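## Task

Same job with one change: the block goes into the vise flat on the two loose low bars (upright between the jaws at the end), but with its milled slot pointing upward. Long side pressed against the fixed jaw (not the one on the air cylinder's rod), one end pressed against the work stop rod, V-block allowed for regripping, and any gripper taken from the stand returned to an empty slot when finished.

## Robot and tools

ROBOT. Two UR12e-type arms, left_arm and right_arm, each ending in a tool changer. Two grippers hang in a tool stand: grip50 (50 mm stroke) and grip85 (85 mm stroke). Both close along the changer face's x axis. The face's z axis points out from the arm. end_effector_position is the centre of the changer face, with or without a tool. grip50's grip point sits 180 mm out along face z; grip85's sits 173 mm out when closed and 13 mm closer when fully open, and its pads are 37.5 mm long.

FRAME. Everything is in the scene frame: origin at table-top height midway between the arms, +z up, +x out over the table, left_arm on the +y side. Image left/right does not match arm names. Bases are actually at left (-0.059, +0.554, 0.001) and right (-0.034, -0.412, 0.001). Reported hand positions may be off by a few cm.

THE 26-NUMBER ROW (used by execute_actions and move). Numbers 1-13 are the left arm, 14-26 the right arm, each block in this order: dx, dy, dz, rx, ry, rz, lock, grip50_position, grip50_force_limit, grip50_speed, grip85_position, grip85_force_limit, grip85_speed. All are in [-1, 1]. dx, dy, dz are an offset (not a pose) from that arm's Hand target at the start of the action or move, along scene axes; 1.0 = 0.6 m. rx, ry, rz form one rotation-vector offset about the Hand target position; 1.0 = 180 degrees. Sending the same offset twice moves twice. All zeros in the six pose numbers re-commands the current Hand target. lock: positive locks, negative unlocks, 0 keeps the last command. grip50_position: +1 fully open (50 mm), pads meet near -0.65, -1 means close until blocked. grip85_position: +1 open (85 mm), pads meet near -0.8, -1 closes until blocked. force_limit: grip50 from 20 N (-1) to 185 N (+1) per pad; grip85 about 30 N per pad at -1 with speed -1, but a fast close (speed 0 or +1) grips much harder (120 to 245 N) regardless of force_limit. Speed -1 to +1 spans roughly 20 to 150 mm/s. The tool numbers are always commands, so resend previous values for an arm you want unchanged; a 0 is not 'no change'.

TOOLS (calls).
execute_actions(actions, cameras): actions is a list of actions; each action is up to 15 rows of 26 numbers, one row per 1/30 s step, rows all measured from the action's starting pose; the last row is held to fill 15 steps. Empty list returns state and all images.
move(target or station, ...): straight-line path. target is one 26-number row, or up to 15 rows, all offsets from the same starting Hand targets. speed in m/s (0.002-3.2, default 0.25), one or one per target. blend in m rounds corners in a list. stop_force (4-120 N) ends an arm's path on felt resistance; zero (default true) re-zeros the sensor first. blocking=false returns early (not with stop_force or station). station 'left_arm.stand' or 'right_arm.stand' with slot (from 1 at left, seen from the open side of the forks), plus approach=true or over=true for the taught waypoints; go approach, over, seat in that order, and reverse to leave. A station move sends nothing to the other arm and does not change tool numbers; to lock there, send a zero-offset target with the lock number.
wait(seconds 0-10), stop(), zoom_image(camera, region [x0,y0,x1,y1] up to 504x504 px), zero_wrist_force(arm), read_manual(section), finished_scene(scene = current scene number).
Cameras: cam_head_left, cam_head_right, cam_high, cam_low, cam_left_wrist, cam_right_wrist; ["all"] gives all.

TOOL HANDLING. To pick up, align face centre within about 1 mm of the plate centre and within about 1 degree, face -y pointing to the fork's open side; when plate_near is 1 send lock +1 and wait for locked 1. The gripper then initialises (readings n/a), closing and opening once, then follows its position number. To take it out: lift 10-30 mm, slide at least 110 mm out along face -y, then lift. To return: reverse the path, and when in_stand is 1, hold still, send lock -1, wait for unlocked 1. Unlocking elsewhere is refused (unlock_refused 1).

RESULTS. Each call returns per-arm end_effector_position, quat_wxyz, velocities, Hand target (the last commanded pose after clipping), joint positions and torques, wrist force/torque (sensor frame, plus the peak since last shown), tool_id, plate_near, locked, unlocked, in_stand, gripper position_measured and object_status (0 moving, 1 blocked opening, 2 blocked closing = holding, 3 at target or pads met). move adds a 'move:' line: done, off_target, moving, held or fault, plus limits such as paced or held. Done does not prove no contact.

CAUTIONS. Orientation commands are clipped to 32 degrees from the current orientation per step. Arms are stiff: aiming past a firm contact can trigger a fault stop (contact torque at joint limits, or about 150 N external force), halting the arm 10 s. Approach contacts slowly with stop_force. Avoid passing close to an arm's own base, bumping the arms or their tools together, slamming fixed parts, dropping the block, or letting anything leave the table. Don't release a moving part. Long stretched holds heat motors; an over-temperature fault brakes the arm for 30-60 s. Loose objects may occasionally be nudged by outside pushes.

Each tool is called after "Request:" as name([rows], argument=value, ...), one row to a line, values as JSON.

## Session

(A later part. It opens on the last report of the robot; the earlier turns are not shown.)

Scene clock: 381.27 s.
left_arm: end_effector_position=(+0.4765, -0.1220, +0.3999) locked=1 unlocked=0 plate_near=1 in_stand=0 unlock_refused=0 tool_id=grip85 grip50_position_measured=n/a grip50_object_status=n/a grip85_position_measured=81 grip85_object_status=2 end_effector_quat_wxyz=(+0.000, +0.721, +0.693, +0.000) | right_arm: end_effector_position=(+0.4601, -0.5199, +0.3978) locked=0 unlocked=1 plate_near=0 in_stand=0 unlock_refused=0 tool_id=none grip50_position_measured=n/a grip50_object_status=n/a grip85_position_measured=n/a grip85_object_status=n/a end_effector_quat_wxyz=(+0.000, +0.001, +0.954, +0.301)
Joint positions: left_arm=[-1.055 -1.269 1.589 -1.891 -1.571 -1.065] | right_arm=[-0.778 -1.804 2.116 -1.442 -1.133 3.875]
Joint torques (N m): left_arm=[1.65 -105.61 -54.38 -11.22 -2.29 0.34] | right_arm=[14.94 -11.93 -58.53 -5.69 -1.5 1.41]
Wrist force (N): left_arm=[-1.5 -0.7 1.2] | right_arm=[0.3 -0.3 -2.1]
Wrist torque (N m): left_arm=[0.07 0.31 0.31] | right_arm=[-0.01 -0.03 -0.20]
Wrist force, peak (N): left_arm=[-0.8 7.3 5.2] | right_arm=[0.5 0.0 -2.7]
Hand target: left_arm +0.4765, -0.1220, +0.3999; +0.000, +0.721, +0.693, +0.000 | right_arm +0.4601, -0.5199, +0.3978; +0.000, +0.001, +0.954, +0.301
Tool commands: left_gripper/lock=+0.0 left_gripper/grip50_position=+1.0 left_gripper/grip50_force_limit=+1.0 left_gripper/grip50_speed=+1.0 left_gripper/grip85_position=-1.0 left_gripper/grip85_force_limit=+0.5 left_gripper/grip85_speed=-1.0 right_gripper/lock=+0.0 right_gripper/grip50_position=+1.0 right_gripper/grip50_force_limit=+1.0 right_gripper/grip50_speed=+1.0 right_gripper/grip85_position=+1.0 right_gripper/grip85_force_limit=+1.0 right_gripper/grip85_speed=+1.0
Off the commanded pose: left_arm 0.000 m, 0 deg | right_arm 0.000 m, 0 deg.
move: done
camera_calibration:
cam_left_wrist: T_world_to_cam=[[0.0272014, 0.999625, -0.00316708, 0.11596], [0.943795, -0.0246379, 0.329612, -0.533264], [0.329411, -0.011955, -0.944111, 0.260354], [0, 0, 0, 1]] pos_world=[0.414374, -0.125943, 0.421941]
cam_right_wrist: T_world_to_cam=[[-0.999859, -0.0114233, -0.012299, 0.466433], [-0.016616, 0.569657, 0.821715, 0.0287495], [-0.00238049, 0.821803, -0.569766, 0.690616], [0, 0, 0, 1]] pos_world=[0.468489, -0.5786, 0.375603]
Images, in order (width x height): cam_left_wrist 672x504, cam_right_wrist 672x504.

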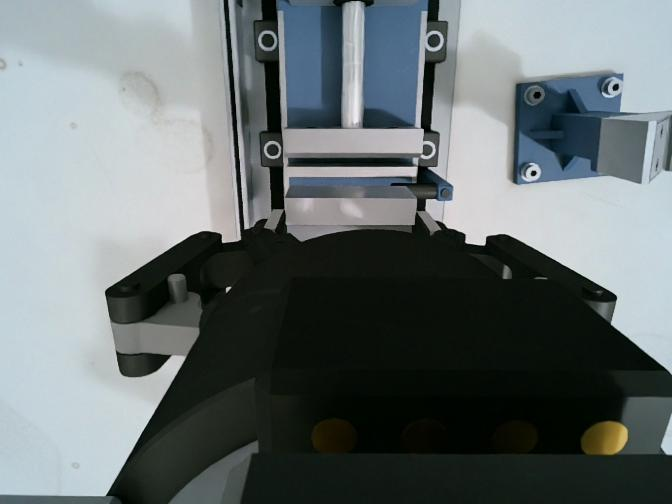

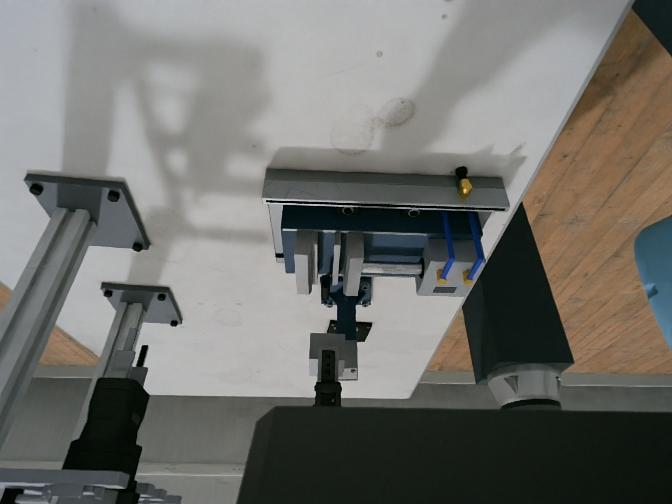

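Request:
move(target=[-0.0017,0,-0.1083,0,0,0,1,1,1,1,-1,0.5,-1,0,0,0,0,0,0,0,1,1,1,1,1,1], speed=0.1, cameras=["cam_left_wrist", "cam_right_wrist"])

Request:
zoom_image(camera="cam_left_wrist", region=[270, 120, 370, 220])

Request:
zoom_image(camera="cam_left_wrist", region=[360, 120, 460, 220])

Request:
zoom_image(camera="cam_right_wrist", region=[280, 220, 380, 320])

Scene clock: 429.57 s.
left_arm: end_effector_position=(+0.4755, -0.1220, +0.3349) locked=1 unlocked=0 plate_near=1 in_stand=0 unlock_refused=0 tool_id=grip85 grip50_position_measured=n/a grip50_object_status=n/a grip85_position_measured=81 grip85_object_status=2 end_effector_quat_wxyz=(+0.000, +0.721, +0.693, +0.000) | right_arm: end_effector_position=(+0.4601, -0.5199, +0.3978) locked=0 unlocked=1 plate_near=0 in_stand=0 unlock_refused=0 tool_id=none grip50_position_measured=n/a grip50_object_status=n/a grip85_position_measured=n/a grip85_object_status=n/a end_effector_quat_wxyz=(+0.000, +0.001, +0.954, +0.301)
Joint positions: left_arm=[-1.056 -1.231 1.66 -2 -1.571 -1.066] | right_arm=[-0.778 -1.804 2.116 -1.442 -1.133 3.875]
Joint torques (N m): left_arm=[-8.14 -111.65 -62.67 -2.71 -2.84 -2.38] | right_arm=[14.7 -13.25 -58.54 -5.91 -1.4 1.46]
Wrist force (N): left_arm=[-1.8 -0.3 1.2] | right_arm=[0.6 -0.1 -2.3]
Wrist torque (N m): left_arm=[0.11 0.33 0.34] | right_arm=[-0.01 -0.05 -0.20]
Wrist force, peak (N): left_arm=[-1.6 -0.6 5.4] | right_arm=[0.8 -0.1 -2.5]
Hand target: left_arm +0.4755, -0.1220, +0.3350; +0.000, +0.721, +0.693, +0.000 | right_arm +0.4601, -0.5199, +0.3978; +0.000, +0.001, +0.954, +0.301
Tool commands: left_gripper/lock=+0.0 left_gripper/grip50_position=+1.0 left_gripper/grip50_force_limit=+1.0 left_gripper/grip50_speed=+1.0 left_gripper/grip85_position=-1.0 left_gripper/grip85_force_limit=+0.5 left_gripper/grip85_speed=-1.0 right_gripper/lock=+0.0 right_gripper/grip50_position=+1.0 right_gripper/grip50_force_limit=+1.0 right_gripper/grip50_speed=+1.0 right_gripper/grip85_position=+1.0 right_gripper/grip85_force_limit=+1.0 right_gripper/grip85_speed=+1.0
Off the commanded pose: left_arm 0.000 m, 0 deg | right_arm 0.000 m, 0 deg.
move: done
camera_calibration:
cam_left_wrist: T_world_to_cam=[[0.0272344, 0.999624, -0.00326147, 0.1159], [0.943794, -0.0246379, 0.329615, -0.510866], [0.32941, -0.012055, -0.94411, 0.199207], [0, 0, 0, 1]] pos_world=[0.413374, -0.126042, 0.35684]
cam_right_wrist: T_world_to_cam=[[-0.999859, -0.0114233, -0.012299, 0.466433], [-0.016616, 0.569657, 0.821715, 0.0287495], [-0.00238049, 0.821803, -0.569766, 0.690616], [0, 0, 0, 1]] pos_world=[0.468489, -0.5786, 0.375603]
Images, in order (width x height): cam_left_wrist 672x504, cam_right_wrist 672x504.

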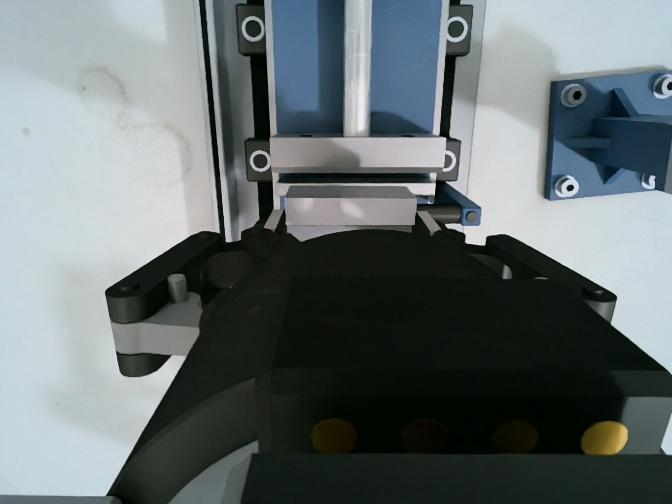

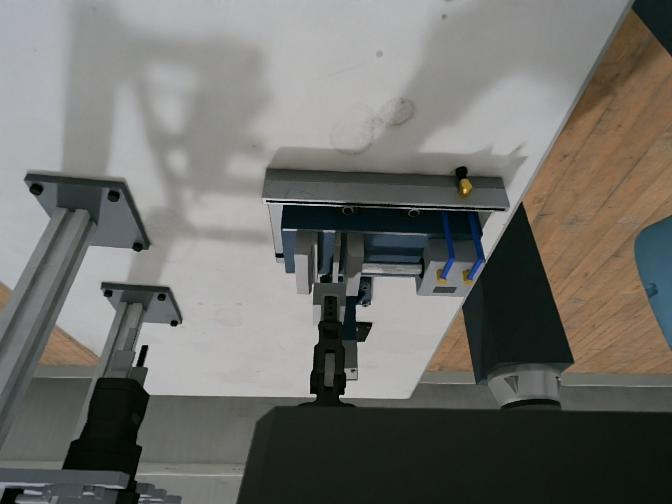

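Scaled by 5.040 from the camera's 672x504 image, which has a finer 960x720 frame.

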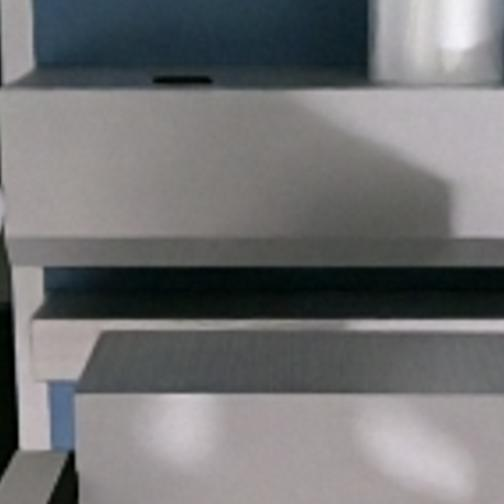

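Scaled by 5.040 from the camera's 672x504 image, which has a finer 960x720 frame.

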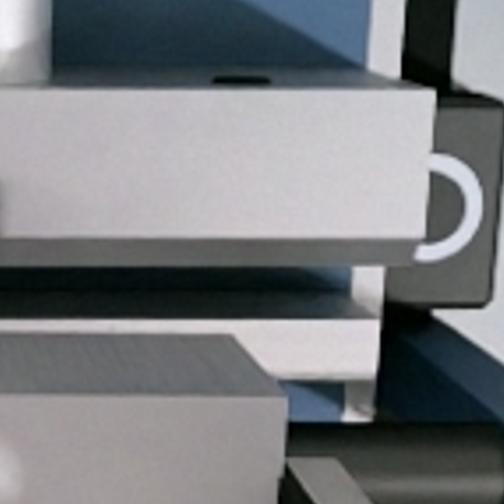

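Scaled by 5.040 from the camera's 672x504 image, which has a finer 960x720 frame.

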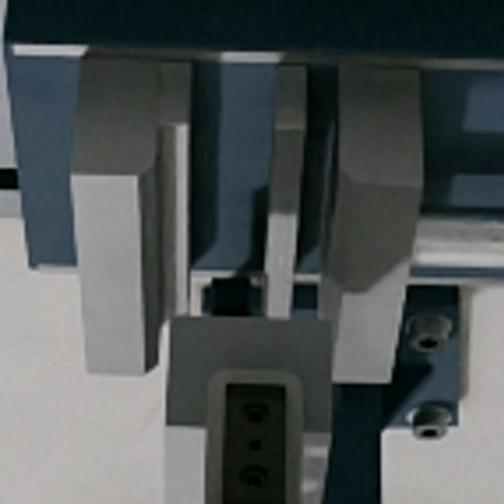

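Request:
move(target=[0.0017,0,-0.0333,0,0,0.001,1,1,1,1,-1,0.5,-1,0,0,0,0,0,0,0,1,1,1,1,1,1], speed=0.05, cameras=["cam_left_wrist", "cam_right_wrist"])

Request:
zoom_image(camera="cam_left_wrist", region=[260, 120, 360, 220])

Request:
zoom_image(camera="cam_left_wrist", region=[370, 120, 470, 220])

Request:
zoom_image(camera="cam_right_wrist", region=[280, 220, 380, 320])

Scene clock: 470.13 s.
left_arm: end_effector_position=(+0.4765, -0.1220, +0.3148) locked=1 unlocked=0 plate_near=1 in_stand=0 unlock_refused=0 tool_id=grip85 grip50_position_measured=n/a grip50_object_status=n/a grip85_position_measured=81 grip85_object_status=2 end_effector_quat_wxyz=(+0.000, +0.720, +0.694, +0.000) | right_arm: end_effector_position=(+0.4601, -0.5199, +0.3978) locked=0 unlocked=1 plate_near=0 in_stand=0 unlock_refused=0 tool_id=none grip50_position_measured=n/a grip50_object_status=n/a grip85_position_measured=n/a grip85_object_status=n/a end_effector_quat_wxyz=(+0.000, +0.001, +0.954, +0.301)
Joint positions: left_arm=[-1.055 -1.216 1.678 -2.033 -1.571 -1.069] | right_arm=[-0.778 -1.804 2.116 -1.442 -1.133 3.875]
Joint torques (N m): left_arm=[5.7 -110.2 -61.44 -2.81 0.62 -1.76] | right_arm=[15.15 -13.77 -58.1 -5.9 -1.35 1.39]
Wrist force (N): left_arm=[-1.5 -1.1 1.2] | right_arm=[0.6 -0.2 -2.5]
Wrist torque (N m): left_arm=[0.07 0.33 0.34] | right_arm=[-0.01 -0.05 -0.20]
Wrist force, peak (N): left_arm=[-2.2 0.2 -2.5] | right_arm=[0.7 -0.1 -2.5]
Hand target: left_arm +0.4765, -0.1220, +0.3150; +0.000, +0.720, +0.694, +0.000 | right_arm +0.4601, -0.5199, +0.3978; +0.000, +0.001, +0.954, +0.301
Tool commands: left_gripper/lock=+0.0 left_gripper/grip50_position=+1.0 left_gripper/grip50_force_limit=+1.0 left_gripper/grip50_speed=+1.0 left_gripper/grip85_position=-1.0 left_gripper/grip85_force_limit=+0.5 left_gripper/grip85_speed=-1.0 right_gripper/lock=+0.0 right_gripper/grip50_position=+1.0 right_gripper/grip50_force_limit=+1.0 right_gripper/grip50_speed=+1.0 right_gripper/grip85_position=+1.0 right_gripper/grip85_force_limit=+1.0 right_gripper/grip85_speed=+1.0
Off the commanded pose: left_arm 0.000 m, 0 deg | right_arm 0.000 m, 0 deg.
move: done
camera_calibration:
cam_left_wrist: T_world_to_cam=[[0.024072, 0.999705, -0.00331193, 0.117252], [0.943874, -0.0216357, 0.329596, -0.504831], [0.329427, -0.0110601, -0.944116, 0.180022], [0, 0, 0, 1]] pos_world=[0.41437, -0.126148, 0.33674]
cam_right_wrist: T_world_to_cam=[[-0.999859, -0.0114233, -0.012299, 0.466433], [-0.016616, 0.569657, 0.821715, 0.0287495], [-0.00238049, 0.821803, -0.569766, 0.690616], [0, 0, 0, 1]] pos_world=[0.468489, -0.5786, 0.375603]
Images, in order (width x height): cam_left_wrist 672x504, cam_right_wrist 672x504.

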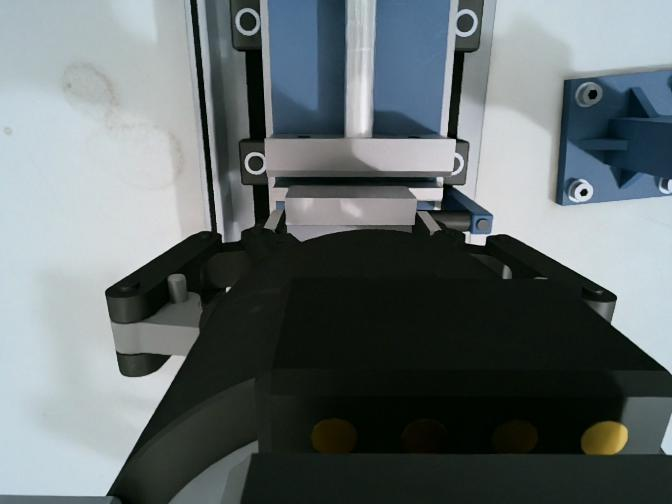

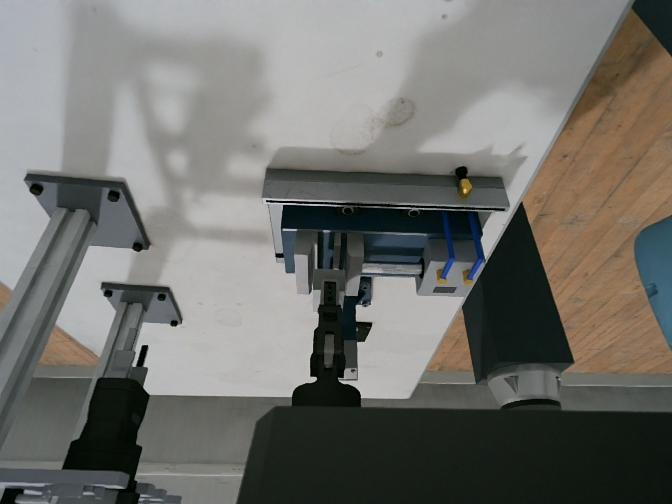

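Scaled by 5.040 from the camera's 672x504 image, which has a finer 960x720 frame.

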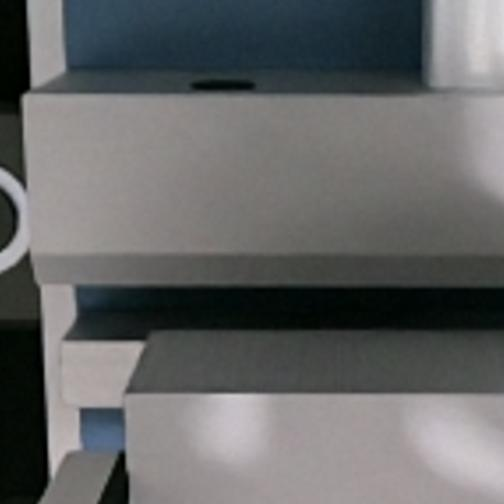

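Scaled by 5.040 from the camera's 672x504 image, which has a finer 960x720 frame.

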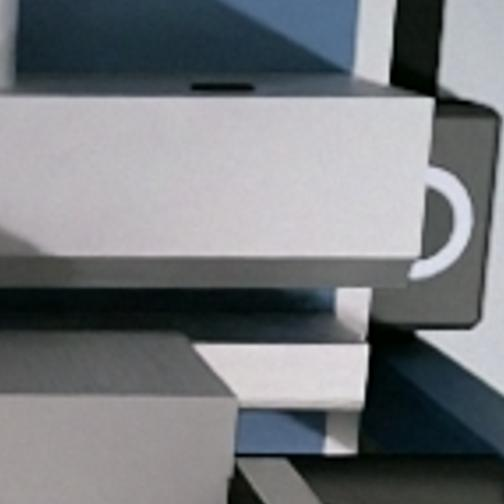

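Scaled by 5.040 from the camera's 672x504 image, which has a finer 960x720 frame.

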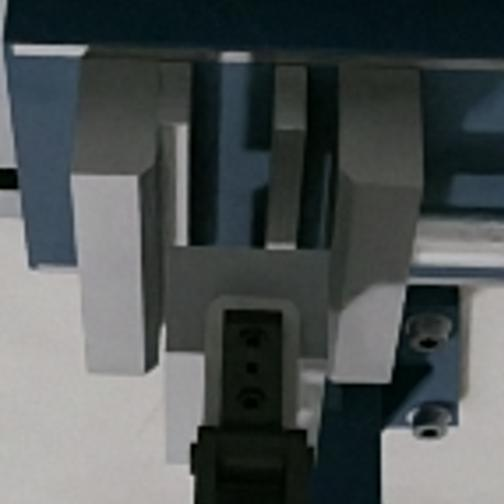

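Request:
zoom_image(camera="cam_right_wrist", region=[300, 235, 355, 290])

Scaled by 9.164 from the camera's 672x504 image, which has a finer 960x720 frame.

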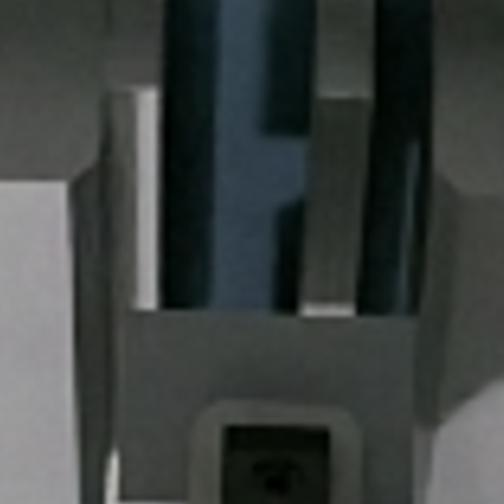

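Request:
move(target=[0.0005,0,-0.035,0,0,0,1,1,1,1,-1,0.5,-1,0,0,0,0,0,0,0,1,1,1,1,1,1], speed=0.03, stop_force=10, cameras=["cam_left_wrist", "cam_right_wrist"])

Request:
zoom_image(camera="cam_right_wrist", region=[285, 225, 375, 315])

Request:
zoom_image(camera="cam_left_wrist", region=[250, 110, 470, 265])

Scene clock: 494.97 s.
left_arm: end_effector_position=(+0.4768, -0.1220, +0.2940) locked=1 unlocked=0 plate_near=1 in_stand=0 unlock_refused=0 tool_id=grip85 grip50_position_measured=n/a grip50_object_status=n/a grip85_position_measured=81 grip85_object_status=2 end_effector_quat_wxyz=(+0.000, +0.720, +0.694, +0.000) | right_arm: end_effector_position=(+0.4601, -0.5199, +0.3978) locked=0 unlocked=1 plate_near=0 in_stand=0 unlock_refused=0 tool_id=none grip50_position_measured=n/a grip50_object_status=n/a grip85_position_measured=n/a grip85_object_status=n/a end_effector_quat_wxyz=(+0.000, +0.001, +0.954, +0.301)
Joint positions: left_arm=[-1.055 -1.2 1.696 -2.067 -1.571 -1.068] | right_arm=[-0.778 -1.804 2.116 -1.442 -1.133 3.875]
Joint torques (N m): left_arm=[8.77 -111.23 -60.38 -2.57 1.18 2.1] | right_arm=[15.44 -11.53 -57.85 -5.55 -1.61 1.29]
Wrist force (N): left_arm=[-1.7 -1.1 0.9] | right_arm=[0.7 -0.2 -2.4]
Wrist torque (N m): left_arm=[0.08 0.32 0.31] | right_arm=[-0.01 -0.05 -0.20]
Wrist force, peak (N): left_arm=[-1.6 -1.3 2.7] | right_arm=[0.8 -0.1 -2.6]
Hand target: left_arm +0.4768, -0.1220, +0.2940; +0.000, +0.720, +0.694, +0.000 | right_arm +0.4601, -0.5199, +0.3978; +0.000, +0.001, +0.954, +0.301
Tool commands: left_gripper/lock=+0.0 left_gripper/grip50_position=+1.0 left_gripper/grip50_force_limit=+1.0 left_gripper/grip50_speed=+1.0 left_gripper/grip85_position=-1.0 left_gripper/grip85_force_limit=+0.5 left_gripper/grip85_speed=-1.0 right_gripper/lock=+0.0 right_gripper/grip50_position=+1.0 right_gripper/grip50_force_limit=+1.0 right_gripper/grip50_speed=+1.0 right_gripper/grip85_position=+1.0 right_gripper/grip85_force_limit=+1.0 right_gripper/grip85_speed=+1.0
Off the commanded pose: left_arm 0.000 m, 0 deg | right_arm 0.000 m, 0 deg.
move: done
camera_calibration:
cam_left_wrist: T_world_to_cam=[[0.024072, 0.999705, -0.00331193, 0.117175], [0.943874, -0.0216357, 0.329596, -0.498259], [0.329427, -0.0110601, -0.944116, 0.160286], [0, 0, 0, 1]] pos_world=[0.41467, -0.126148, 0.31594]
cam_right_wrist: T_world_to_cam=[[-0.999859, -0.0114233, -0.012299, 0.466433], [-0.016616, 0.569657, 0.821715, 0.0287495], [-0.00238049, 0.821803, -0.569766, 0.690616], [0, 0, 0, 1]] pos_world=[0.468489, -0.5786, 0.375603]
Images, in order (width x height): cam_left_wrist 672x504, cam_right_wrist 672x504.

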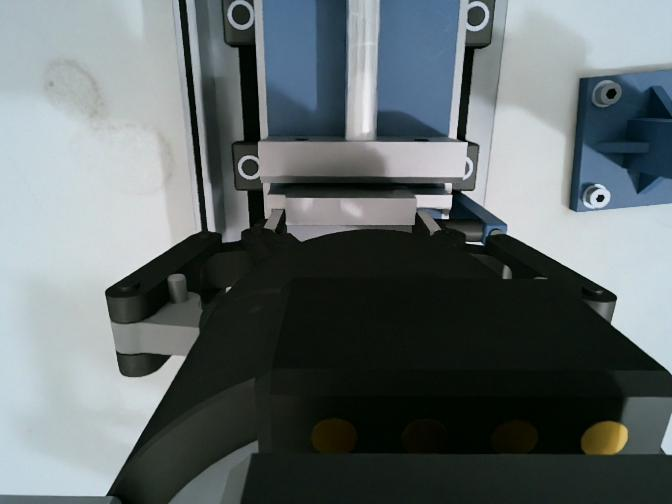

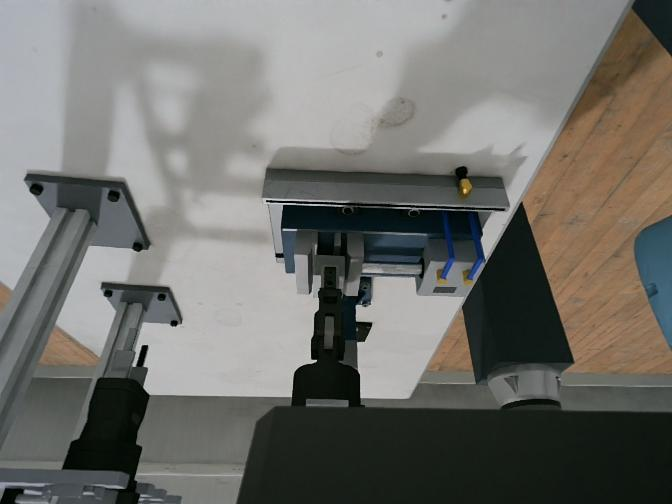

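Scaled by 5.600 from the camera's 672x504 image, which has a finer 960x720 frame.

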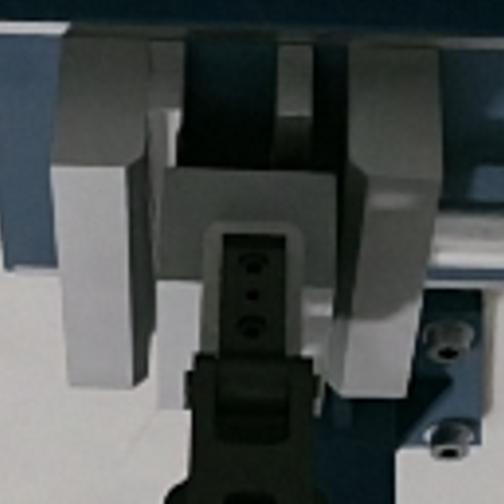

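Scaled by 2.291 from the camera's 672x504 image, which has a finer 960x720 frame.

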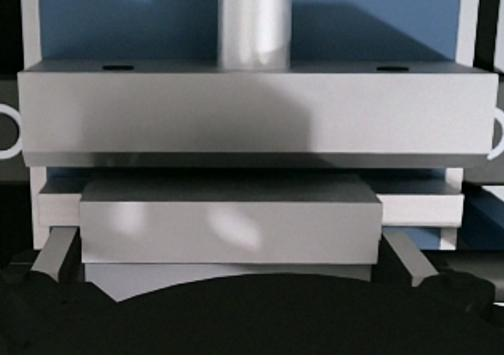

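Request:
move(target=[0,0,-0.0167,0,0,0,1,1,1,1,-1,0.5,-1,0,0,0,0,0,0,0,1,1,1,1,1,1], speed=0.004, stop_force=5)

Scene clock: 499.57 s.
left_arm: end_effector_position=(+0.4768, -0.1220, +0.2880) locked=1 unlocked=0 plate_near=1 in_stand=0 unlock_refused=0 tool_id=grip85 grip50_position_measured=n/a grip50_object_status=n/a grip85_position_measured=81 grip85_object_status=2 end_effector_quat_wxyz=(+0.000, +0.720, +0.694, +0.000) | right_arm: end_effector_position=(+0.4601, -0.5199, +0.3978) locked=0 unlocked=1 plate_near=0 in_stand=0 unlock_refused=0 tool_id=none grip50_position_measured=n/a grip50_object_status=n/a grip85_position_measured=n/a grip85_object_status=n/a end_effector_quat_wxyz=(+0.000, +0.001, +0.954, +0.301)
Joint positions: left_arm=[-1.055 -1.195 1.701 -2.077 -1.571 -1.068] | right_arm=[-0.778 -1.804 2.116 -1.442 -1.133 3.875]
Joint torques (N m): left_arm=[8.25 -101.19 -56.66 -3.92 1.23 1.68] | right_arm=[14.05 -12.88 -58.5 -5.39 -1.37 1.26]
Wrist force (N): left_arm=[0.9 -5.9 -10.5] | right_arm=[0.7 -0.3 -2.3]
Wrist torque (N m): left_arm=[0.79 1.22 0.13] | right_arm=[-0.02 -0.05 -0.20]
Wrist force, peak (N): left_arm=[1.0 -6.3 -10.7] | right_arm=[0.7 0.2 -2.5]
Hand target: left_arm +0.4768, -0.1220, +0.2881; +0.000, +0.720, +0.694, +0.000 (not the last commanded pose) | right_arm +0.4601, -0.5199, +0.3978; +0.000, +0.001, +0.954, +0.301
Tool commands: left_gripper/lock=+0.0 left_gripper/grip50_position=+1.0 left_gripper/grip50_force_limit=+1.0 left_gripper/grip50_speed=+1.0 left_gripper/grip85_position=-1.0 left_gripper/grip85_force_limit=+0.5 left_gripper/grip85_speed=-1.0 right_gripper/lock=+0.0 right_gripper/grip50_position=+1.0 right_gripper/grip50_force_limit=+1.0 right_gripper/grip50_speed=+1.0 right_gripper/grip85_position=+1.0 right_gripper/grip85_force_limit=+1.0 right_gripper/grip85_speed=+1.0
Off the commanded pose: left_arm 0.004 m, 0 deg | right_arm 0.000 m, 0 deg.
move: contact (left_arm)

Request:
move(target=[0,0,0.0022,0,0,0,1,1,1,1,-1,0.5,-1,0,0,0,0,0,0,0,1,1,1,1,1,1], speed=0.01)

Request:
move(target=[0.0133,-0.0005,0,0,0,0,1,1,1,1,-1,0.5,-1,0,0,0,0,0,0,0,1,1,1,1,1,1], speed=0.004, stop_force=5)

Scene clock: 504.03 s.
left_arm: end_effector_position=(+0.4768, -0.1220, +0.2894) locked=1 unlocked=0 plate_near=1 in_stand=0 unlock_refused=0 tool_id=grip85 grip50_position_measured=n/a grip50_object_status=n/a grip85_position_measured=81 grip85_object_status=2 end_effector_quat_wxyz=(+0.000, +0.720, +0.694, +0.000) | right_arm: end_effector_position=(+0.4601, -0.5199, +0.3978) locked=0 unlocked=1 plate_near=0 in_stand=0 unlock_refused=0 tool_id=none grip50_position_measured=n/a grip50_object_status=n/a grip85_position_measured=n/a grip85_object_status=n/a end_effector_quat_wxyz=(+0.000, +0.001, +0.954, +0.301)
Joint positions: left_arm=[-1.055 -1.197 1.7 -2.075 -1.571 -1.068] | right_arm=[-0.778 -1.804 2.116 -1.442 -1.133 3.875]
Joint torques (N m): left_arm=[4.66 -109.16 -59.73 -3.53 1.22 1.76] | right_arm=[13.79 -11.54 -58.78 -5.68 -1.53 1.25]
Wrist force (N): left_arm=[-1.6 -1.0 0.7] | right_arm=[0.6 -0.1 -2.4]
Wrist torque (N m): left_arm=[0.08 0.31 0.32] | right_arm=[0.00 -0.05 -0.20]
Wrist force, peak (N): left_arm=[0.8 -5.8 -10.7] | right_arm=[0.5 -0.1 -2.8]
Hand target: left_arm +0.4768, -0.1220, +0.2894; +0.000, +0.720, +0.694, +0.000 | right_arm +0.4601, -0.5199, +0.3978; +0.000, +0.001, +0.954, +0.301
Tool commands: left_gripper/lock=+0.0 left_gripper/grip50_position=+1.0 left_gripper/grip50_force_limit=+1.0 left_gripper/grip50_speed=+1.0 left_gripper/grip85_position=-1.0 left_gripper/grip85_force_limit=+0.5 left_gripper/grip85_speed=-1.0 right_gripper/lock=+0.0 right_gripper/grip50_position=+1.0 right_gripper/grip50_force_limit=+1.0 right_gripper/grip50_speed=+1.0 right_gripper/grip85_position=+1.0 right_gripper/grip85_force_limit=+1.0 right_gripper/grip85_speed=+1.0
Off the commanded pose: left_arm 0.000 m, 0 deg | right_arm 0.000 m, 0 deg.
move: done

Scene clock: 505.97 s.
left_arm: end_effector_position=(+0.4807, -0.1221, +0.2894) locked=1 unlocked=0 plate_near=1 in_stand=0 unlock_refused=0 tool_id=grip85 grip50_position_measured=n/a grip50_object_status=n/a grip85_position_measured=81 grip85_object_status=2 end_effector_quat_wxyz=(+0.000, +0.720, +0.694, +0.000) | right_arm: end_effector_position=(+0.4601, -0.5199, +0.3978) locked=0 unlocked=1 plate_near=0 in_stand=0 unlock_refused=0 tool_id=none grip50_position_measured=n/a grip50_object_status=n/a grip85_position_measured=n/a grip85_object_status=n/a end_effector_quat_wxyz=(+0.000, +0.001, +0.954, +0.301)
Joint positions: left_arm=[-1.051 -1.193 1.694 -2.073 -1.571 -1.064] | right_arm=[-0.778 -1.804 2.116 -1.442 -1.133 3.875]
Joint torques (N m): left_arm=[-6.09 -111.5 -46.96 -11.42 1.39 -2.05] | right_arm=[13.83 -12.01 -58.21 -5.68 -1.39 1.26]
Wrist force (N): left_arm=[-3.1 -6.2 -1.6] | right_arm=[0.6 -0.1 -2.3]
Wrist torque (N m): left_arm=[1.06 0.16 -0.10] | right_arm=[-0.01 -0.04 -0.20]
Wrist force, peak (N): left_arm=[-1.8 -11.3 -4.1] | right_arm=[0.7 -0.2 -2.7]
Hand target: left_arm +0.4807, -0.1221, +0.2894; +0.000, +0.720, +0.694, +0.000 (not the last commanded pose) | right_arm +0.4601, -0.5199, +0.3978; +0.000, +0.001, +0.954, +0.301
Tool commands: left_gripper/lock=+0.0 left_gripper/grip50_position=+1.0 left_gripper/grip50_force_limit=+1.0 left_gripper/grip50_speed=+1.0 left_gripper/grip85_position=-1.0 left_gripper/grip85_force_limit=+0.5 left_gripper/grip85_speed=-1.0 right_gripper/lock=+0.0 right_gripper/grip50_position=+1.0 right_gripper/grip50_force_limit=+1.0 right_gripper/grip50_speed=+1.0 right_gripper/grip85_position=+1.0 right_gripper/grip85_force_limit=+1.0 right_gripper/grip85_speed=+1.0
Off the commanded pose: left_arm 0.004 m, 0 deg | right_arm 0.000 m, 0 deg.
move: contact (left_arm)

Request:
move(target=[-0.0013,0,0,0,0,0.001,1,1,1,1,-1,0.5,-1,0,0,0,0,0,0,0,1,1,1,1,1,1], speed=0.01)

Request:
move(target=[0.005,-0.0002,0,0,0,0,1,1,1,1,-1,0.5,-1,0,0,0,0,0,0,0,1,1,1,1,1,1], speed=0.003, stop_force=5)

Scene clock: 516.40 s.
left_arm: end_effector_position=(+0.4799, -0.1221, +0.2894) locked=1 unlocked=0 plate_near=1 in_stand=0 unlock_refused=0 tool_id=grip85 grip50_position_measured=n/a grip50_object_status=n/a grip85_position_measured=81 grip85_object_status=2 end_effector_quat_wxyz=(+0.000, +0.719, +0.695, +0.000) | right_arm: end_effector_position=(+0.4601, -0.5199, +0.3978) locked=0 unlocked=1 plate_near=0 in_stand=0 unlock_refused=0 tool_id=none grip50_position_measured=n/a grip50_object_status=n/a grip85_position_measured=n/a grip85_object_status=n/a end_effector_quat_wxyz=(+0.000, +0.001, +0.954, +0.301)
Joint positions: left_arm=[-1.052 -1.194 1.696 -2.073 -1.571 -1.068] | right_arm=[-0.778 -1.804 2.116 -1.442 -1.133 3.875]
Joint torques (N m): left_arm=[-7.57 -109.79 -48.82 -10.14 1.34 -1.32] | right_arm=[12.2 -12.8 -58.41 -5.55 -1.53 1.27]
Wrist force (N): left_arm=[-1.6 -0.6 0.8] | right_arm=[0.6 -0.1 -2.1]
Wrist torque (N m): left_arm=[0.10 0.31 0.35] | right_arm=[0.00 -0.05 -0.20]
Wrist force, peak (N): left_arm=[-2.9 -6.5 -1.2] | right_arm=[0.8 0.1 -2.5]
Hand target: left_arm +0.4799, -0.1221, +0.2894; +0.000, +0.719, +0.695, +0.000 | right_arm +0.4601, -0.5199, +0.3978; +0.000, +0.001, +0.954, +0.301
Tool commands: left_gripper/lock=+0.0 left_gripper/grip50_position=+1.0 left_gripper/grip50_force_limit=+1.0 left_gripper/grip50_speed=+1.0 left_gripper/grip85_position=-1.0 left_gripper/grip85_force_limit=+0.5 left_gripper/grip85_speed=-1.0 right_gripper/lock=+0.0 right_gripper/grip50_position=+1.0 right_gripper/grip50_force_limit=+1.0 right_gripper/grip50_speed=+1.0 right_gripper/grip85_position=+1.0 right_gripper/grip85_force_limit=+1.0 right_gripper/grip85_speed=+1.0
Off the commanded pose: left_arm 0.000 m, 0 deg | right_arm 0.000 m, 0 deg.
move: done

Scene clock: 517.47 s.
left_arm: end_effector_position=(+0.4808, -0.1222, +0.2894) locked=1 unlocked=0 plate_near=1 in_stand=0 unlock_refused=0 tool_id=grip85 grip50_position_measured=n/a grip50_object_status=n/a grip85_position_measured=81 grip85_object_status=2 end_effector_quat_wxyz=(+0.000, +0.719, +0.695, +0.000) | right_arm: end_effector_position=(+0.4601, -0.5199, +0.3978) locked=0 unlocked=1 plate_near=0 in_stand=0 unlock_refused=0 tool_id=none grip50_position_measured=n/a grip50_object_status=n/a grip85_position_measured=n/a grip85_object_status=n/a end_effector_quat_wxyz=(+0.000, +0.001, +0.954, +0.301)
Joint positions: left_arm=[-1.051 -1.193 1.694 -2.073 -1.571 -1.067] | right_arm=[-0.778 -1.804 2.116 -1.442 -1.133 3.875]
Joint torques (N m): left_arm=[-4.12 -110.47 -47.7 -11.13 1.58 -2.21] | right_arm=[13.8 -12.27 -57.97 -5.59 -1.3 1.17]
Wrist force (N): left_arm=[-3.7 -8.1 -2.1] | right_arm=[0.5 -0.1 -2.5]
Wrist torque (N m): left_arm=[1.38 -0.05 -0.13] | right_arm=[-0.01 -0.04 -0.20]
Wrist force, peak (N): left_arm=[-2.5 -9.8 -2.5] | right_arm=[0.6 -0.1 -2.5]
Hand target: left_arm +0.4808, -0.1222, +0.2894; +0.000, +0.719, +0.695, +0.000 (not the last commanded pose) | right_arm +0.4601, -0.5199, +0.3978; +0.000, +0.001, +0.954, +0.301
Tool commands: left_gripper/lock=+0.0 left_gripper/grip50_position=+1.0 left_gripper/grip50_force_limit=+1.0 left_gripper/grip50_speed=+1.0 left_gripper/grip85_position=-1.0 left_gripper/grip85_force_limit=+0.5 left_gripper/grip85_speed=-1.0 right_gripper/lock=+0.0 right_gripper/grip50_position=+1.0 right_gripper/grip50_force_limit=+1.0 right_gripper/grip50_speed=+1.0 right_gripper/grip85_position=+1.0 right_gripper/grip85_force_limit=+1.0 right_gripper/grip85_speed=+1.0
Off the commanded pose: left_arm 0.002 m, 0 deg | right_arm 0.000 m, 0 deg.
move: contact (left_arm)

Request:
move(target=[-0.0013,0,0,0,0,0.0015,1,1,1,1,-1,0.5,-1,0,0,0,0,0,0,0,1,1,1,1,1,1], speed=0.01)

Request:
move(target=[0.005,-0.0002,0,0,0,0,1,1,1,1,-1,0.5,-1,0,0,0,0,0,0,0,1,1,1,1,1,1], speed=0.003, stop_force=5, cameras=["cam_left_wrist", "cam_right_wrist"])

Request:
zoom_image(camera="cam_right_wrist", region=[285, 225, 375, 315])

Request:
zoom_image(camera="cam_left_wrist", region=[250, 110, 470, 265])

Scene clock: 533.43 s.
left_arm: end_effector_position=(+0.4800, -0.1222, +0.2894) locked=1 unlocked=0 plate_near=1 in_stand=0 unlock_refused=0 tool_id=grip85 grip50_position_measured=n/a grip50_object_status=n/a grip85_position_measured=81 grip85_object_status=2 end_effector_quat_wxyz=(+0.000, +0.717, +0.697, +0.000) | right_arm: end_effector_position=(+0.4601, -0.5199, +0.3978) locked=0 unlocked=1 plate_near=0 in_stand=0 unlock_refused=0 tool_id=none grip50_position_measured=n/a grip50_object_status=n/a grip85_position_measured=n/a grip85_object_status=n/a end_effector_quat_wxyz=(+0.000, +0.001, +0.954, +0.301)
Joint positions: left_arm=[-1.052 -1.194 1.695 -2.073 -1.571 -1.073] | right_arm=[-0.778 -1.804 2.116 -1.442 -1.133 3.875]
Joint torques (N m): left_arm=[-9.97 -110.4 -49.29 -10.83 1.5 -1.63] | right_arm=[13.66 -13.53 -58.38 -5.3 -1.36 1.29]
Wrist force (N): left_arm=[-1.5 -0.4 1.1] | right_arm=[0.4 -0.1 -2.2]
Wrist torque (N m): left_arm=[0.13 0.31 0.34] | right_arm=[0.00 -0.03 -0.20]
Wrist force, peak (N): left_arm=[-3.8 -8.5 -2.8] | right_arm=[0.6 0.0 -2.6]
Hand target: left_arm +0.4800, -0.1222, +0.2894; +0.000, +0.717, +0.697, +0.000 | right_arm +0.4601, -0.5199, +0.3978; +0.000, +0.001, +0.954, +0.301
Tool commands: left_gripper/lock=+0.0 left_gripper/grip50_position=+1.0 left_gripper/grip50_force_limit=+1.0 left_gripper/grip50_speed=+1.0 left_gripper/grip85_position=-1.0 left_gripper/grip85_force_limit=+0.5 left_gripper/grip85_speed=-1.0 right_gripper/lock=+0.0 right_gripper/grip50_position=+1.0 right_gripper/grip50_force_limit=+1.0 right_gripper/grip50_speed=+1.0 right_gripper/grip85_position=+1.0 right_gripper/grip85_force_limit=+1.0 right_gripper/grip85_speed=+1.0
Off the commanded pose: left_arm 0.000 m, 0 deg | right_arm 0.000 m, 0 deg.
move: done

Scene clock: 534.43 s.
left_arm: end_effector_position=(+0.4807, -0.1223, +0.2895) locked=1 unlocked=0 plate_near=1 in_stand=0 unlock_refused=0 tool_id=grip85 grip50_position_measured=n/a grip50_object_status=n/a grip85_position_measured=81 grip85_object_status=2 end_effector_quat_wxyz=(+0.000, +0.717, +0.697, +0.000) | right_arm: end_effector_position=(+0.4601, -0.5199, +0.3978) locked=0 unlocked=1 plate_near=0 in_stand=0 unlock_refused=0 tool_id=none grip50_position_measured=n/a grip50_object_status=n/a grip85_position_measured=n/a grip85_object_status=n/a end_effector_quat_wxyz=(+0.000, +0.001, +0.954, +0.301)
Joint positions: left_arm=[-1.051 -1.193 1.694 -2.073 -1.571 -1.072] | right_arm=[-0.778 -1.804 2.116 -1.442 -1.133 3.875]
Joint torques (N m): left_arm=[-4.76 -110.37 -48.09 -11.28 1.47 -2.59] | right_arm=[15.32 -14.25 -58.71 -5.4 -1.51 1.28]
Wrist force (N): left_arm=[-2.1 -8.5 -3.1] | right_arm=[0.6 -0.6 -2.3]
Wrist torque (N m): left_arm=[1.53 0.05 0.30] | right_arm=[-0.04 -0.05 -0.20]
Wrist force, peak (N): left_arm=[-1.8 -9.6 -2.9] | right_arm=[0.6 -0.3 -2.5]
Hand target: left_arm +0.4807, -0.1223, +0.2895; +0.000, +0.717, +0.697, +0.000 (not the last commanded pose) | right_arm +0.4601, -0.5199, +0.3978; +0.000, +0.001, +0.954, +0.301
Tool commands: left_gripper/lock=+0.0 left_gripper/grip50_position=+1.0 left_gripper/grip50_force_limit=+1.0 left_gripper/grip50_speed=+1.0 left_gripper/grip85_position=-1.0 left_gripper/grip85_force_limit=+0.5 left_gripper/grip85_speed=-1.0 right_gripper/lock=+0.0 right_gripper/grip50_position=+1.0 right_gripper/grip50_force_limit=+1.0 right_gripper/grip50_speed=+1.0 right_gripper/grip85_position=+1.0 right_gripper/grip85_force_limit=+1.0 right_gripper/grip85_speed=+1.0
Off the commanded pose: left_arm 0.002 m, 0 deg | right_arm 0.000 m, 0 deg.
move: contact (left_arm)
camera_calibration:
cam_left_wrist: T_world_to_cam=[[0.0163614, 0.999859, -0.00368173, 0.121243], [0.943921, -0.0142314, 0.329863, -0.499626], [0.329765, -0.00887229, -0.944021, 0.154853], [0, 0, 0, 1]] pos_world=[0.418559, -0.126962, 0.311439]
cam_right_wrist: T_world_to_cam=[[-0.999859, -0.0114233, -0.012299, 0.466433], [-0.016616, 0.569657, 0.821715, 0.0287495], [-0.00238049, 0.821803, -0.569766, 0.690616], [0, 0, 0, 1]] pos_world=[0.468489, -0.5786, 0.375603]
Images, in order (width x height): cam_left_wrist 672x504, cam_right_wrist 672x504.

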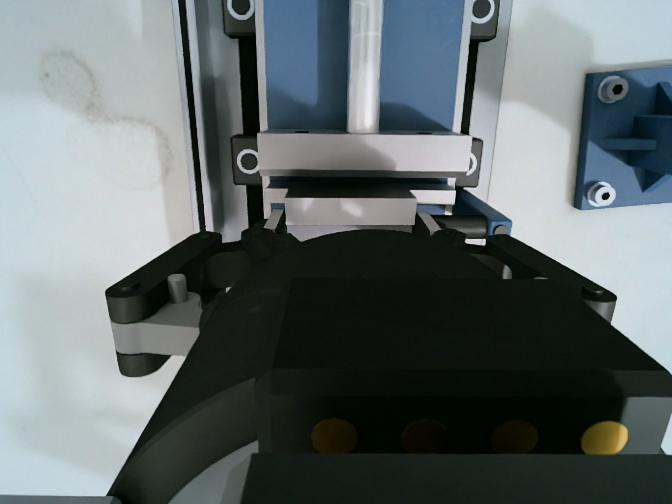

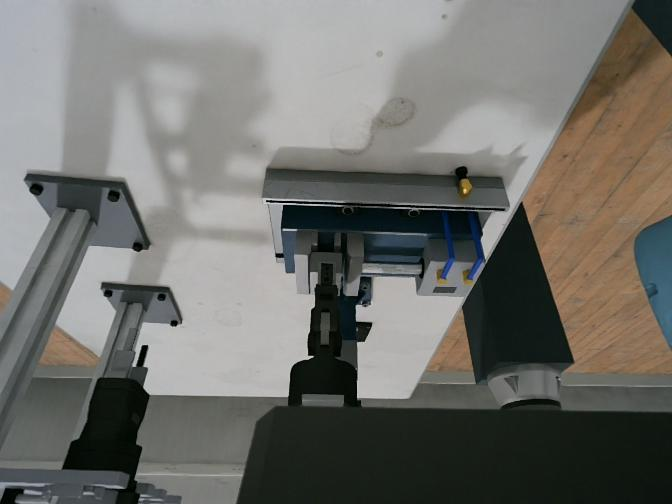

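Scaled by 5.600 from the camera's 672x504 image, which has a finer 960x720 frame.

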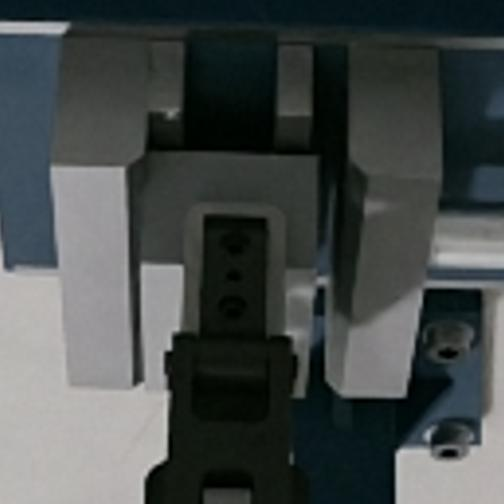

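Scaled by 2.291 from the camera's 672x504 image, which has a finer 960x720 frame.

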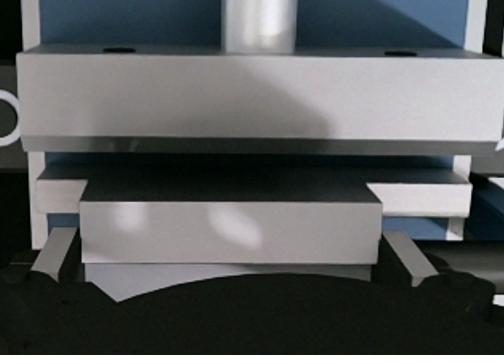

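Request:
move(target=[-0.0006,0,0,0,0,0,1,1,1,1,-1,0.5,-1,0,0,0,0,0,0,0,1,1,1,1,1,1], speed=0.01)

Request:
move(target=[0.0004,0.015,0,0,0,0,1,1,1,1,-1,0.5,-1,0,0,0,0,0,0,0,1,1,1,1,1,1], speed=0.004, stop_force=6)

Scene clock: 545.07 s.
left_arm: end_effector_position=(+0.4803, -0.1223, +0.2895) locked=1 unlocked=0 plate_near=1 in_stand=0 unlock_refused=0 tool_id=grip85 grip50_position_measured=n/a grip50_object_status=n/a grip85_position_measured=81 grip85_object_status=2 end_effector_quat_wxyz=(+0.000, +0.717, +0.697, +0.000) | right_arm: end_effector_position=(+0.4601, -0.5199, +0.3978) locked=0 unlocked=1 plate_near=0 in_stand=0 unlock_refused=0 tool_id=none grip50_position_measured=n/a grip50_object_status=n/a grip85_position_measured=n/a grip85_object_status=n/a end_effector_quat_wxyz=(+0.000, +0.001, +0.954, +0.301)
Joint positions: left_arm=[-1.051 -1.193 1.695 -2.073 -1.571 -1.072] | right_arm=[-0.778 -1.804 2.116 -1.442 -1.133 3.875]
Joint torques (N m): left_arm=[-9.42 -111.36 -48.16 -10.69 1.67 -2.29] | right_arm=[13.89 -12.6 -58.35 -5.47 -1.34 1.11]
Wrist force (N): left_arm=[-1.5 0.2 1.1] | right_arm=[0.6 -0.1 -2.3]
Wrist torque (N m): left_arm=[0.17 0.31 0.16] | right_arm=[0.00 -0.04 -0.20]
Wrist force, peak (N): left_arm=[-2.1 -8.3 -3.5] | right_arm=[0.7 -0.1 -2.5]
Hand target: left_arm +0.4803, -0.1223, +0.2895; +0.000, +0.717, +0.697, +0.000 | right_arm +0.4601, -0.5199, +0.3978; +0.000, +0.001, +0.954, +0.301
Tool commands: left_gripper/lock=+0.0 left_gripper/grip50_position=+1.0 left_gripper/grip50_force_limit=+1.0 left_gripper/grip50_speed=+1.0 left_gripper/grip85_position=-1.0 left_gripper/grip85_force_limit=+0.5 left_gripper/grip85_speed=-1.0 right_gripper/lock=+0.0 right_gripper/grip50_position=+1.0 right_gripper/grip50_force_limit=+1.0 right_gripper/grip50_speed=+1.0 right_gripper/grip85_position=+1.0 right_gripper/grip85_force_limit=+1.0 right_gripper/grip85_speed=+1.0
Off the commanded pose: left_arm 0.000 m, 0 deg | right_arm 0.000 m, 0 deg.
move: done

Scene clock: 547.53 s.
left_arm: end_effector_position=(+0.4805, -0.1156, +0.2896) locked=1 unlocked=0 plate_near=1 in_stand=0 unlock_refused=0 tool_id=grip85 grip50_position_measured=n/a grip50_object_status=n/a grip85_position_measured=81 grip85_object_status=2 end_effector_quat_wxyz=(+0.001, +0.717, +0.697, +0.000) | right_arm: end_effector_position=(+0.4601, -0.5199, +0.3978) locked=0 unlocked=1 plate_near=0 in_stand=0 unlock_refused=0 tool_id=none grip50_position_measured=n/a grip50_object_status=n/a grip85_position_measured=n/a grip85_object_status=n/a end_effector_quat_wxyz=(+0.000, +0.001, +0.954, +0.301)
Joint positions: left_arm=[-1.048 -1.201 1.706 -2.077 -1.571 -1.069] | right_arm=[-0.778 -1.804 2.116 -1.442 -1.133 3.875]
Joint torques (N m): left_arm=[-1.9 -90.59 -58.84 -1.38 1.21 -2.28] | right_arm=[12.42 -12.25 -58.01 -5.36 -1.39 1.12]
Wrist force (N): left_arm=[-6.7 -0.8 3.2] | right_arm=[0.5 -0.3 -2.5]
Wrist torque (N m): left_arm=[0.25 -0.78 0.02] | right_arm=[-0.01 -0.05 -0.20]
Wrist force, peak (N): left_arm=[-11.4 -0.9 5.5] | right_arm=[0.4 0.0 -2.8]
Hand target: left_arm +0.4805, -0.1156, +0.2895; +0.000, +0.717, +0.697, +0.000 (not the last commanded pose) | right_arm +0.4601, -0.5199, +0.3978; +0.000, +0.001, +0.954, +0.301
Tool commands: left_gripper/lock=+0.0 left_gripper/grip50_position=+1.0 left_gripper/grip50_force_limit=+1.0 left_gripper/grip50_speed=+1.0 left_gripper/grip85_position=-1.0 left_gripper/grip85_force_limit=+0.5 left_gripper/grip85_speed=-1.0 right_gripper/lock=+0.0 right_gripper/grip50_position=+1.0 right_gripper/grip50_force_limit=+1.0 right_gripper/grip50_speed=+1.0 right_gripper/grip85_position=+1.0 right_gripper/grip85_force_limit=+1.0 right_gripper/grip85_speed=+1.0
Off the commanded pose: left_arm 0.002 m, 0 deg | right_arm 0.000 m, 0 deg.
move: contact (left_arm)

Request:
move(target=[0.0033,-0.0001,0,0,0,0,1,1,1,1,-1,0.5,-1,0,0,0,0,0,0,0,1,1,1,1,1,1], speed=0.003, stop_force=6)

Request:
move(target=[0,0,-0.0042,0,0,0,1,1,1,1,-1,0.5,-1,0,0,0,0,0,0,0,1,1,1,1,1,1], speed=0.003, stop_force=8, cameras=["cam_left_wrist", "cam_right_wrist"])

Scene clock: 551.83 s.
left_arm: end_effector_position=(+0.4809, -0.1156, +0.2895) locked=1 unlocked=0 plate_near=1 in_stand=0 unlock_refused=0 tool_id=grip85 grip50_position_measured=n/a grip50_object_status=n/a grip85_position_measured=81 grip85_object_status=2 end_effector_quat_wxyz=(+0.000, +0.717, +0.697, +0.000) | right_arm: end_effector_position=(+0.4601, -0.5199, +0.3978) locked=0 unlocked=1 plate_near=0 in_stand=0 unlock_refused=0 tool_id=none grip50_position_measured=n/a grip50_object_status=n/a grip85_position_measured=n/a grip85_object_status=n/a end_effector_quat_wxyz=(+0.000, +0.001, +0.954, +0.301)
Joint positions: left_arm=[-1.047 -1.2 1.705 -2.076 -1.571 -1.068] | right_arm=[-0.778 -1.804 2.116 -1.442 -1.133 3.875]
Joint torques (N m): left_arm=[-5.71 -104.95 -45.03 -9.34 0.97 -1.84] | right_arm=[13.97 -12.8 -57.64 -5.58 -1.35 1.07]
Wrist force (N): left_arm=[-4.4 -10.3 -4.3] | right_arm=[0.5 0.0 -2.2]
Wrist torque (N m): left_arm=[2.02 -0.27 0.23] | right_arm=[0.01 -0.04 -0.20]
Wrist force, peak (N): left_arm=[-2.9 -11.7 -3.8] | right_arm=[0.7 -0.1 -2.6]
Hand target: left_arm +0.4809, -0.1156, +0.2895; +0.000, +0.717, +0.697, +0.000 (not the last commanded pose) | right_arm +0.4601, -0.5199, +0.3978; +0.000, +0.001, +0.954, +0.301
Tool commands: left_gripper/lock=+0.0 left_gripper/grip50_position=+1.0 left_gripper/grip50_force_limit=+1.0 left_gripper/grip50_speed=+1.0 left_gripper/grip85_position=-1.0 left_gripper/grip85_force_limit=+0.5 left_gripper/grip85_speed=-1.0 right_gripper/lock=+0.0 right_gripper/grip50_position=+1.0 right_gripper/grip50_force_limit=+1.0 right_gripper/grip50_speed=+1.0 right_gripper/grip85_position=+1.0 right_gripper/grip85_force_limit=+1.0 right_gripper/grip85_speed=+1.0
Off the commanded pose: left_arm 0.002 m, 0 deg | right_arm 0.000 m, 0 deg.
move: contact (left_arm)

Scene clock: 552.97 s.
left_arm: end_effector_position=(+0.4809, -0.1156, +0.2879) locked=1 unlocked=0 plate_near=1 in_stand=0 unlock_refused=0 tool_id=grip85 grip50_position_measured=n/a grip50_object_status=n/a grip85_position_measured=81 grip85_object_status=2 end_effector_quat_wxyz=(+0.000, +0.717, +0.697, +0.000) | right_arm: end_effector_position=(+0.4601, -0.5199, +0.3978) locked=0 unlocked=1 plate_near=0 in_stand=0 unlock_refused=0 tool_id=none grip50_position_measured=n/a grip50_object_status=n/a grip85_position_measured=n/a grip85_object_status=n/a end_effector_quat_wxyz=(+0.000, +0.001, +0.954, +0.301)
Joint positions: left_arm=[-1.047 -1.199 1.707 -2.079 -1.571 -1.068] | right_arm=[-0.778 -1.804 2.116 -1.442 -1.133 3.875]
Joint torques (N m): left_arm=[2.74 -89.92 -51.69 -6.03 1.85 -2.18] | right_arm=[13.19 -13.59 -58.19 -5.33 -1.04 1.17]
Wrist force (N): left_arm=[-0.5 -15.8 -17.3] | right_arm=[0.4 -0.1 -2.0]
Wrist torque (N m): left_arm=[2.78 0.81 0.13] | right_arm=[-0.01 -0.03 -0.20]
Wrist force, peak (N): left_arm=[0.0 -15.9 -17.9] | right_arm=[0.7 0.0 -2.5]
Hand target: left_arm +0.4809, -0.1156, +0.2880; +0.000, +0.717, +0.697, +0.000 (not the last commanded pose) | right_arm +0.4601, -0.5199, +0.3978; +0.000, +0.001, +0.954, +0.301
Tool commands: left_gripper/lock=+0.0 left_gripper/grip50_position=+1.0 left_gripper/grip50_force_limit=+1.0 left_gripper/grip50_speed=+1.0 left_gripper/grip85_position=-1.0 left_gripper/grip85_force_limit=+0.5 left_gripper/grip85_speed=-1.0 right_gripper/lock=+0.0 right_gripper/grip50_position=+1.0 right_gripper/grip50_force_limit=+1.0 right_gripper/grip50_speed=+1.0 right_gripper/grip85_position=+1.0 right_gripper/grip85_force_limit=+1.0 right_gripper/grip85_speed=+1.0
Off the commanded pose: left_arm 0.001 m, 0 deg | right_arm 0.000 m, 0 deg.
move: contact (left_arm)
camera_calibration:
cam_left_wrist: T_world_to_cam=[[0.0163615, 0.999859, -0.00368328, 0.114535], [0.943952, -0.0142318, 0.329774, -0.49921], [0.329676, -0.00887243, -0.944053, 0.153478], [0, 0, 0, 1]] pos_world=[0.418759, -0.120262, 0.30994]
cam_right_wrist: T_world_to_cam=[[-0.999859, -0.0114233, -0.012299, 0.466433], [-0.016616, 0.569657, 0.821715, 0.0287495], [-0.00238049, 0.821803, -0.569766, 0.690616], [0, 0, 0, 1]] pos_world=[0.468489, -0.5786, 0.375603]
Images, in order (width x height): cam_left_wrist 672x504, cam_right_wrist 672x504.

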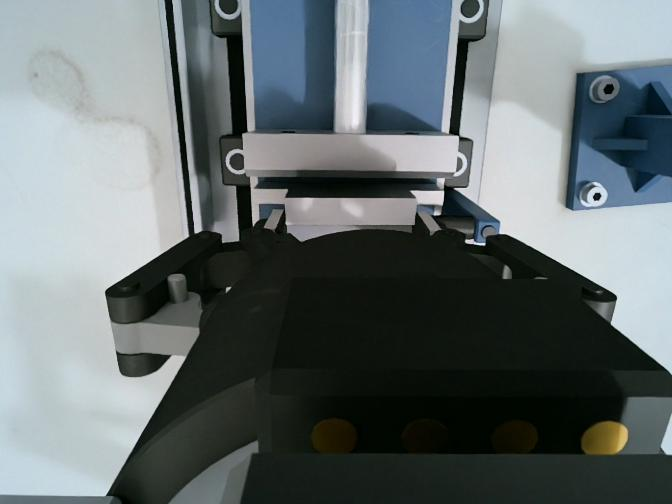

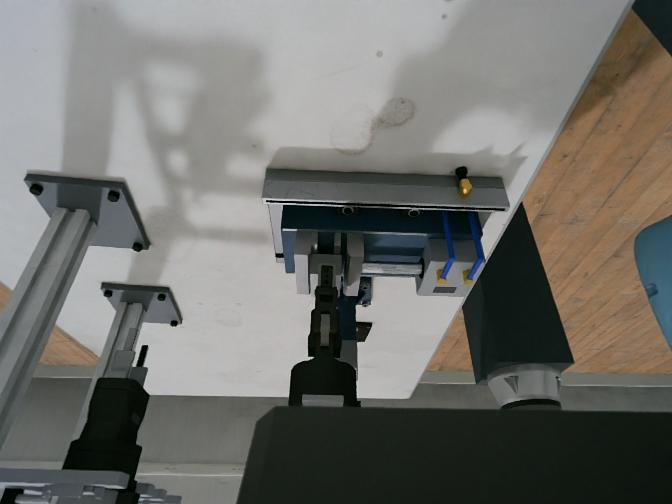

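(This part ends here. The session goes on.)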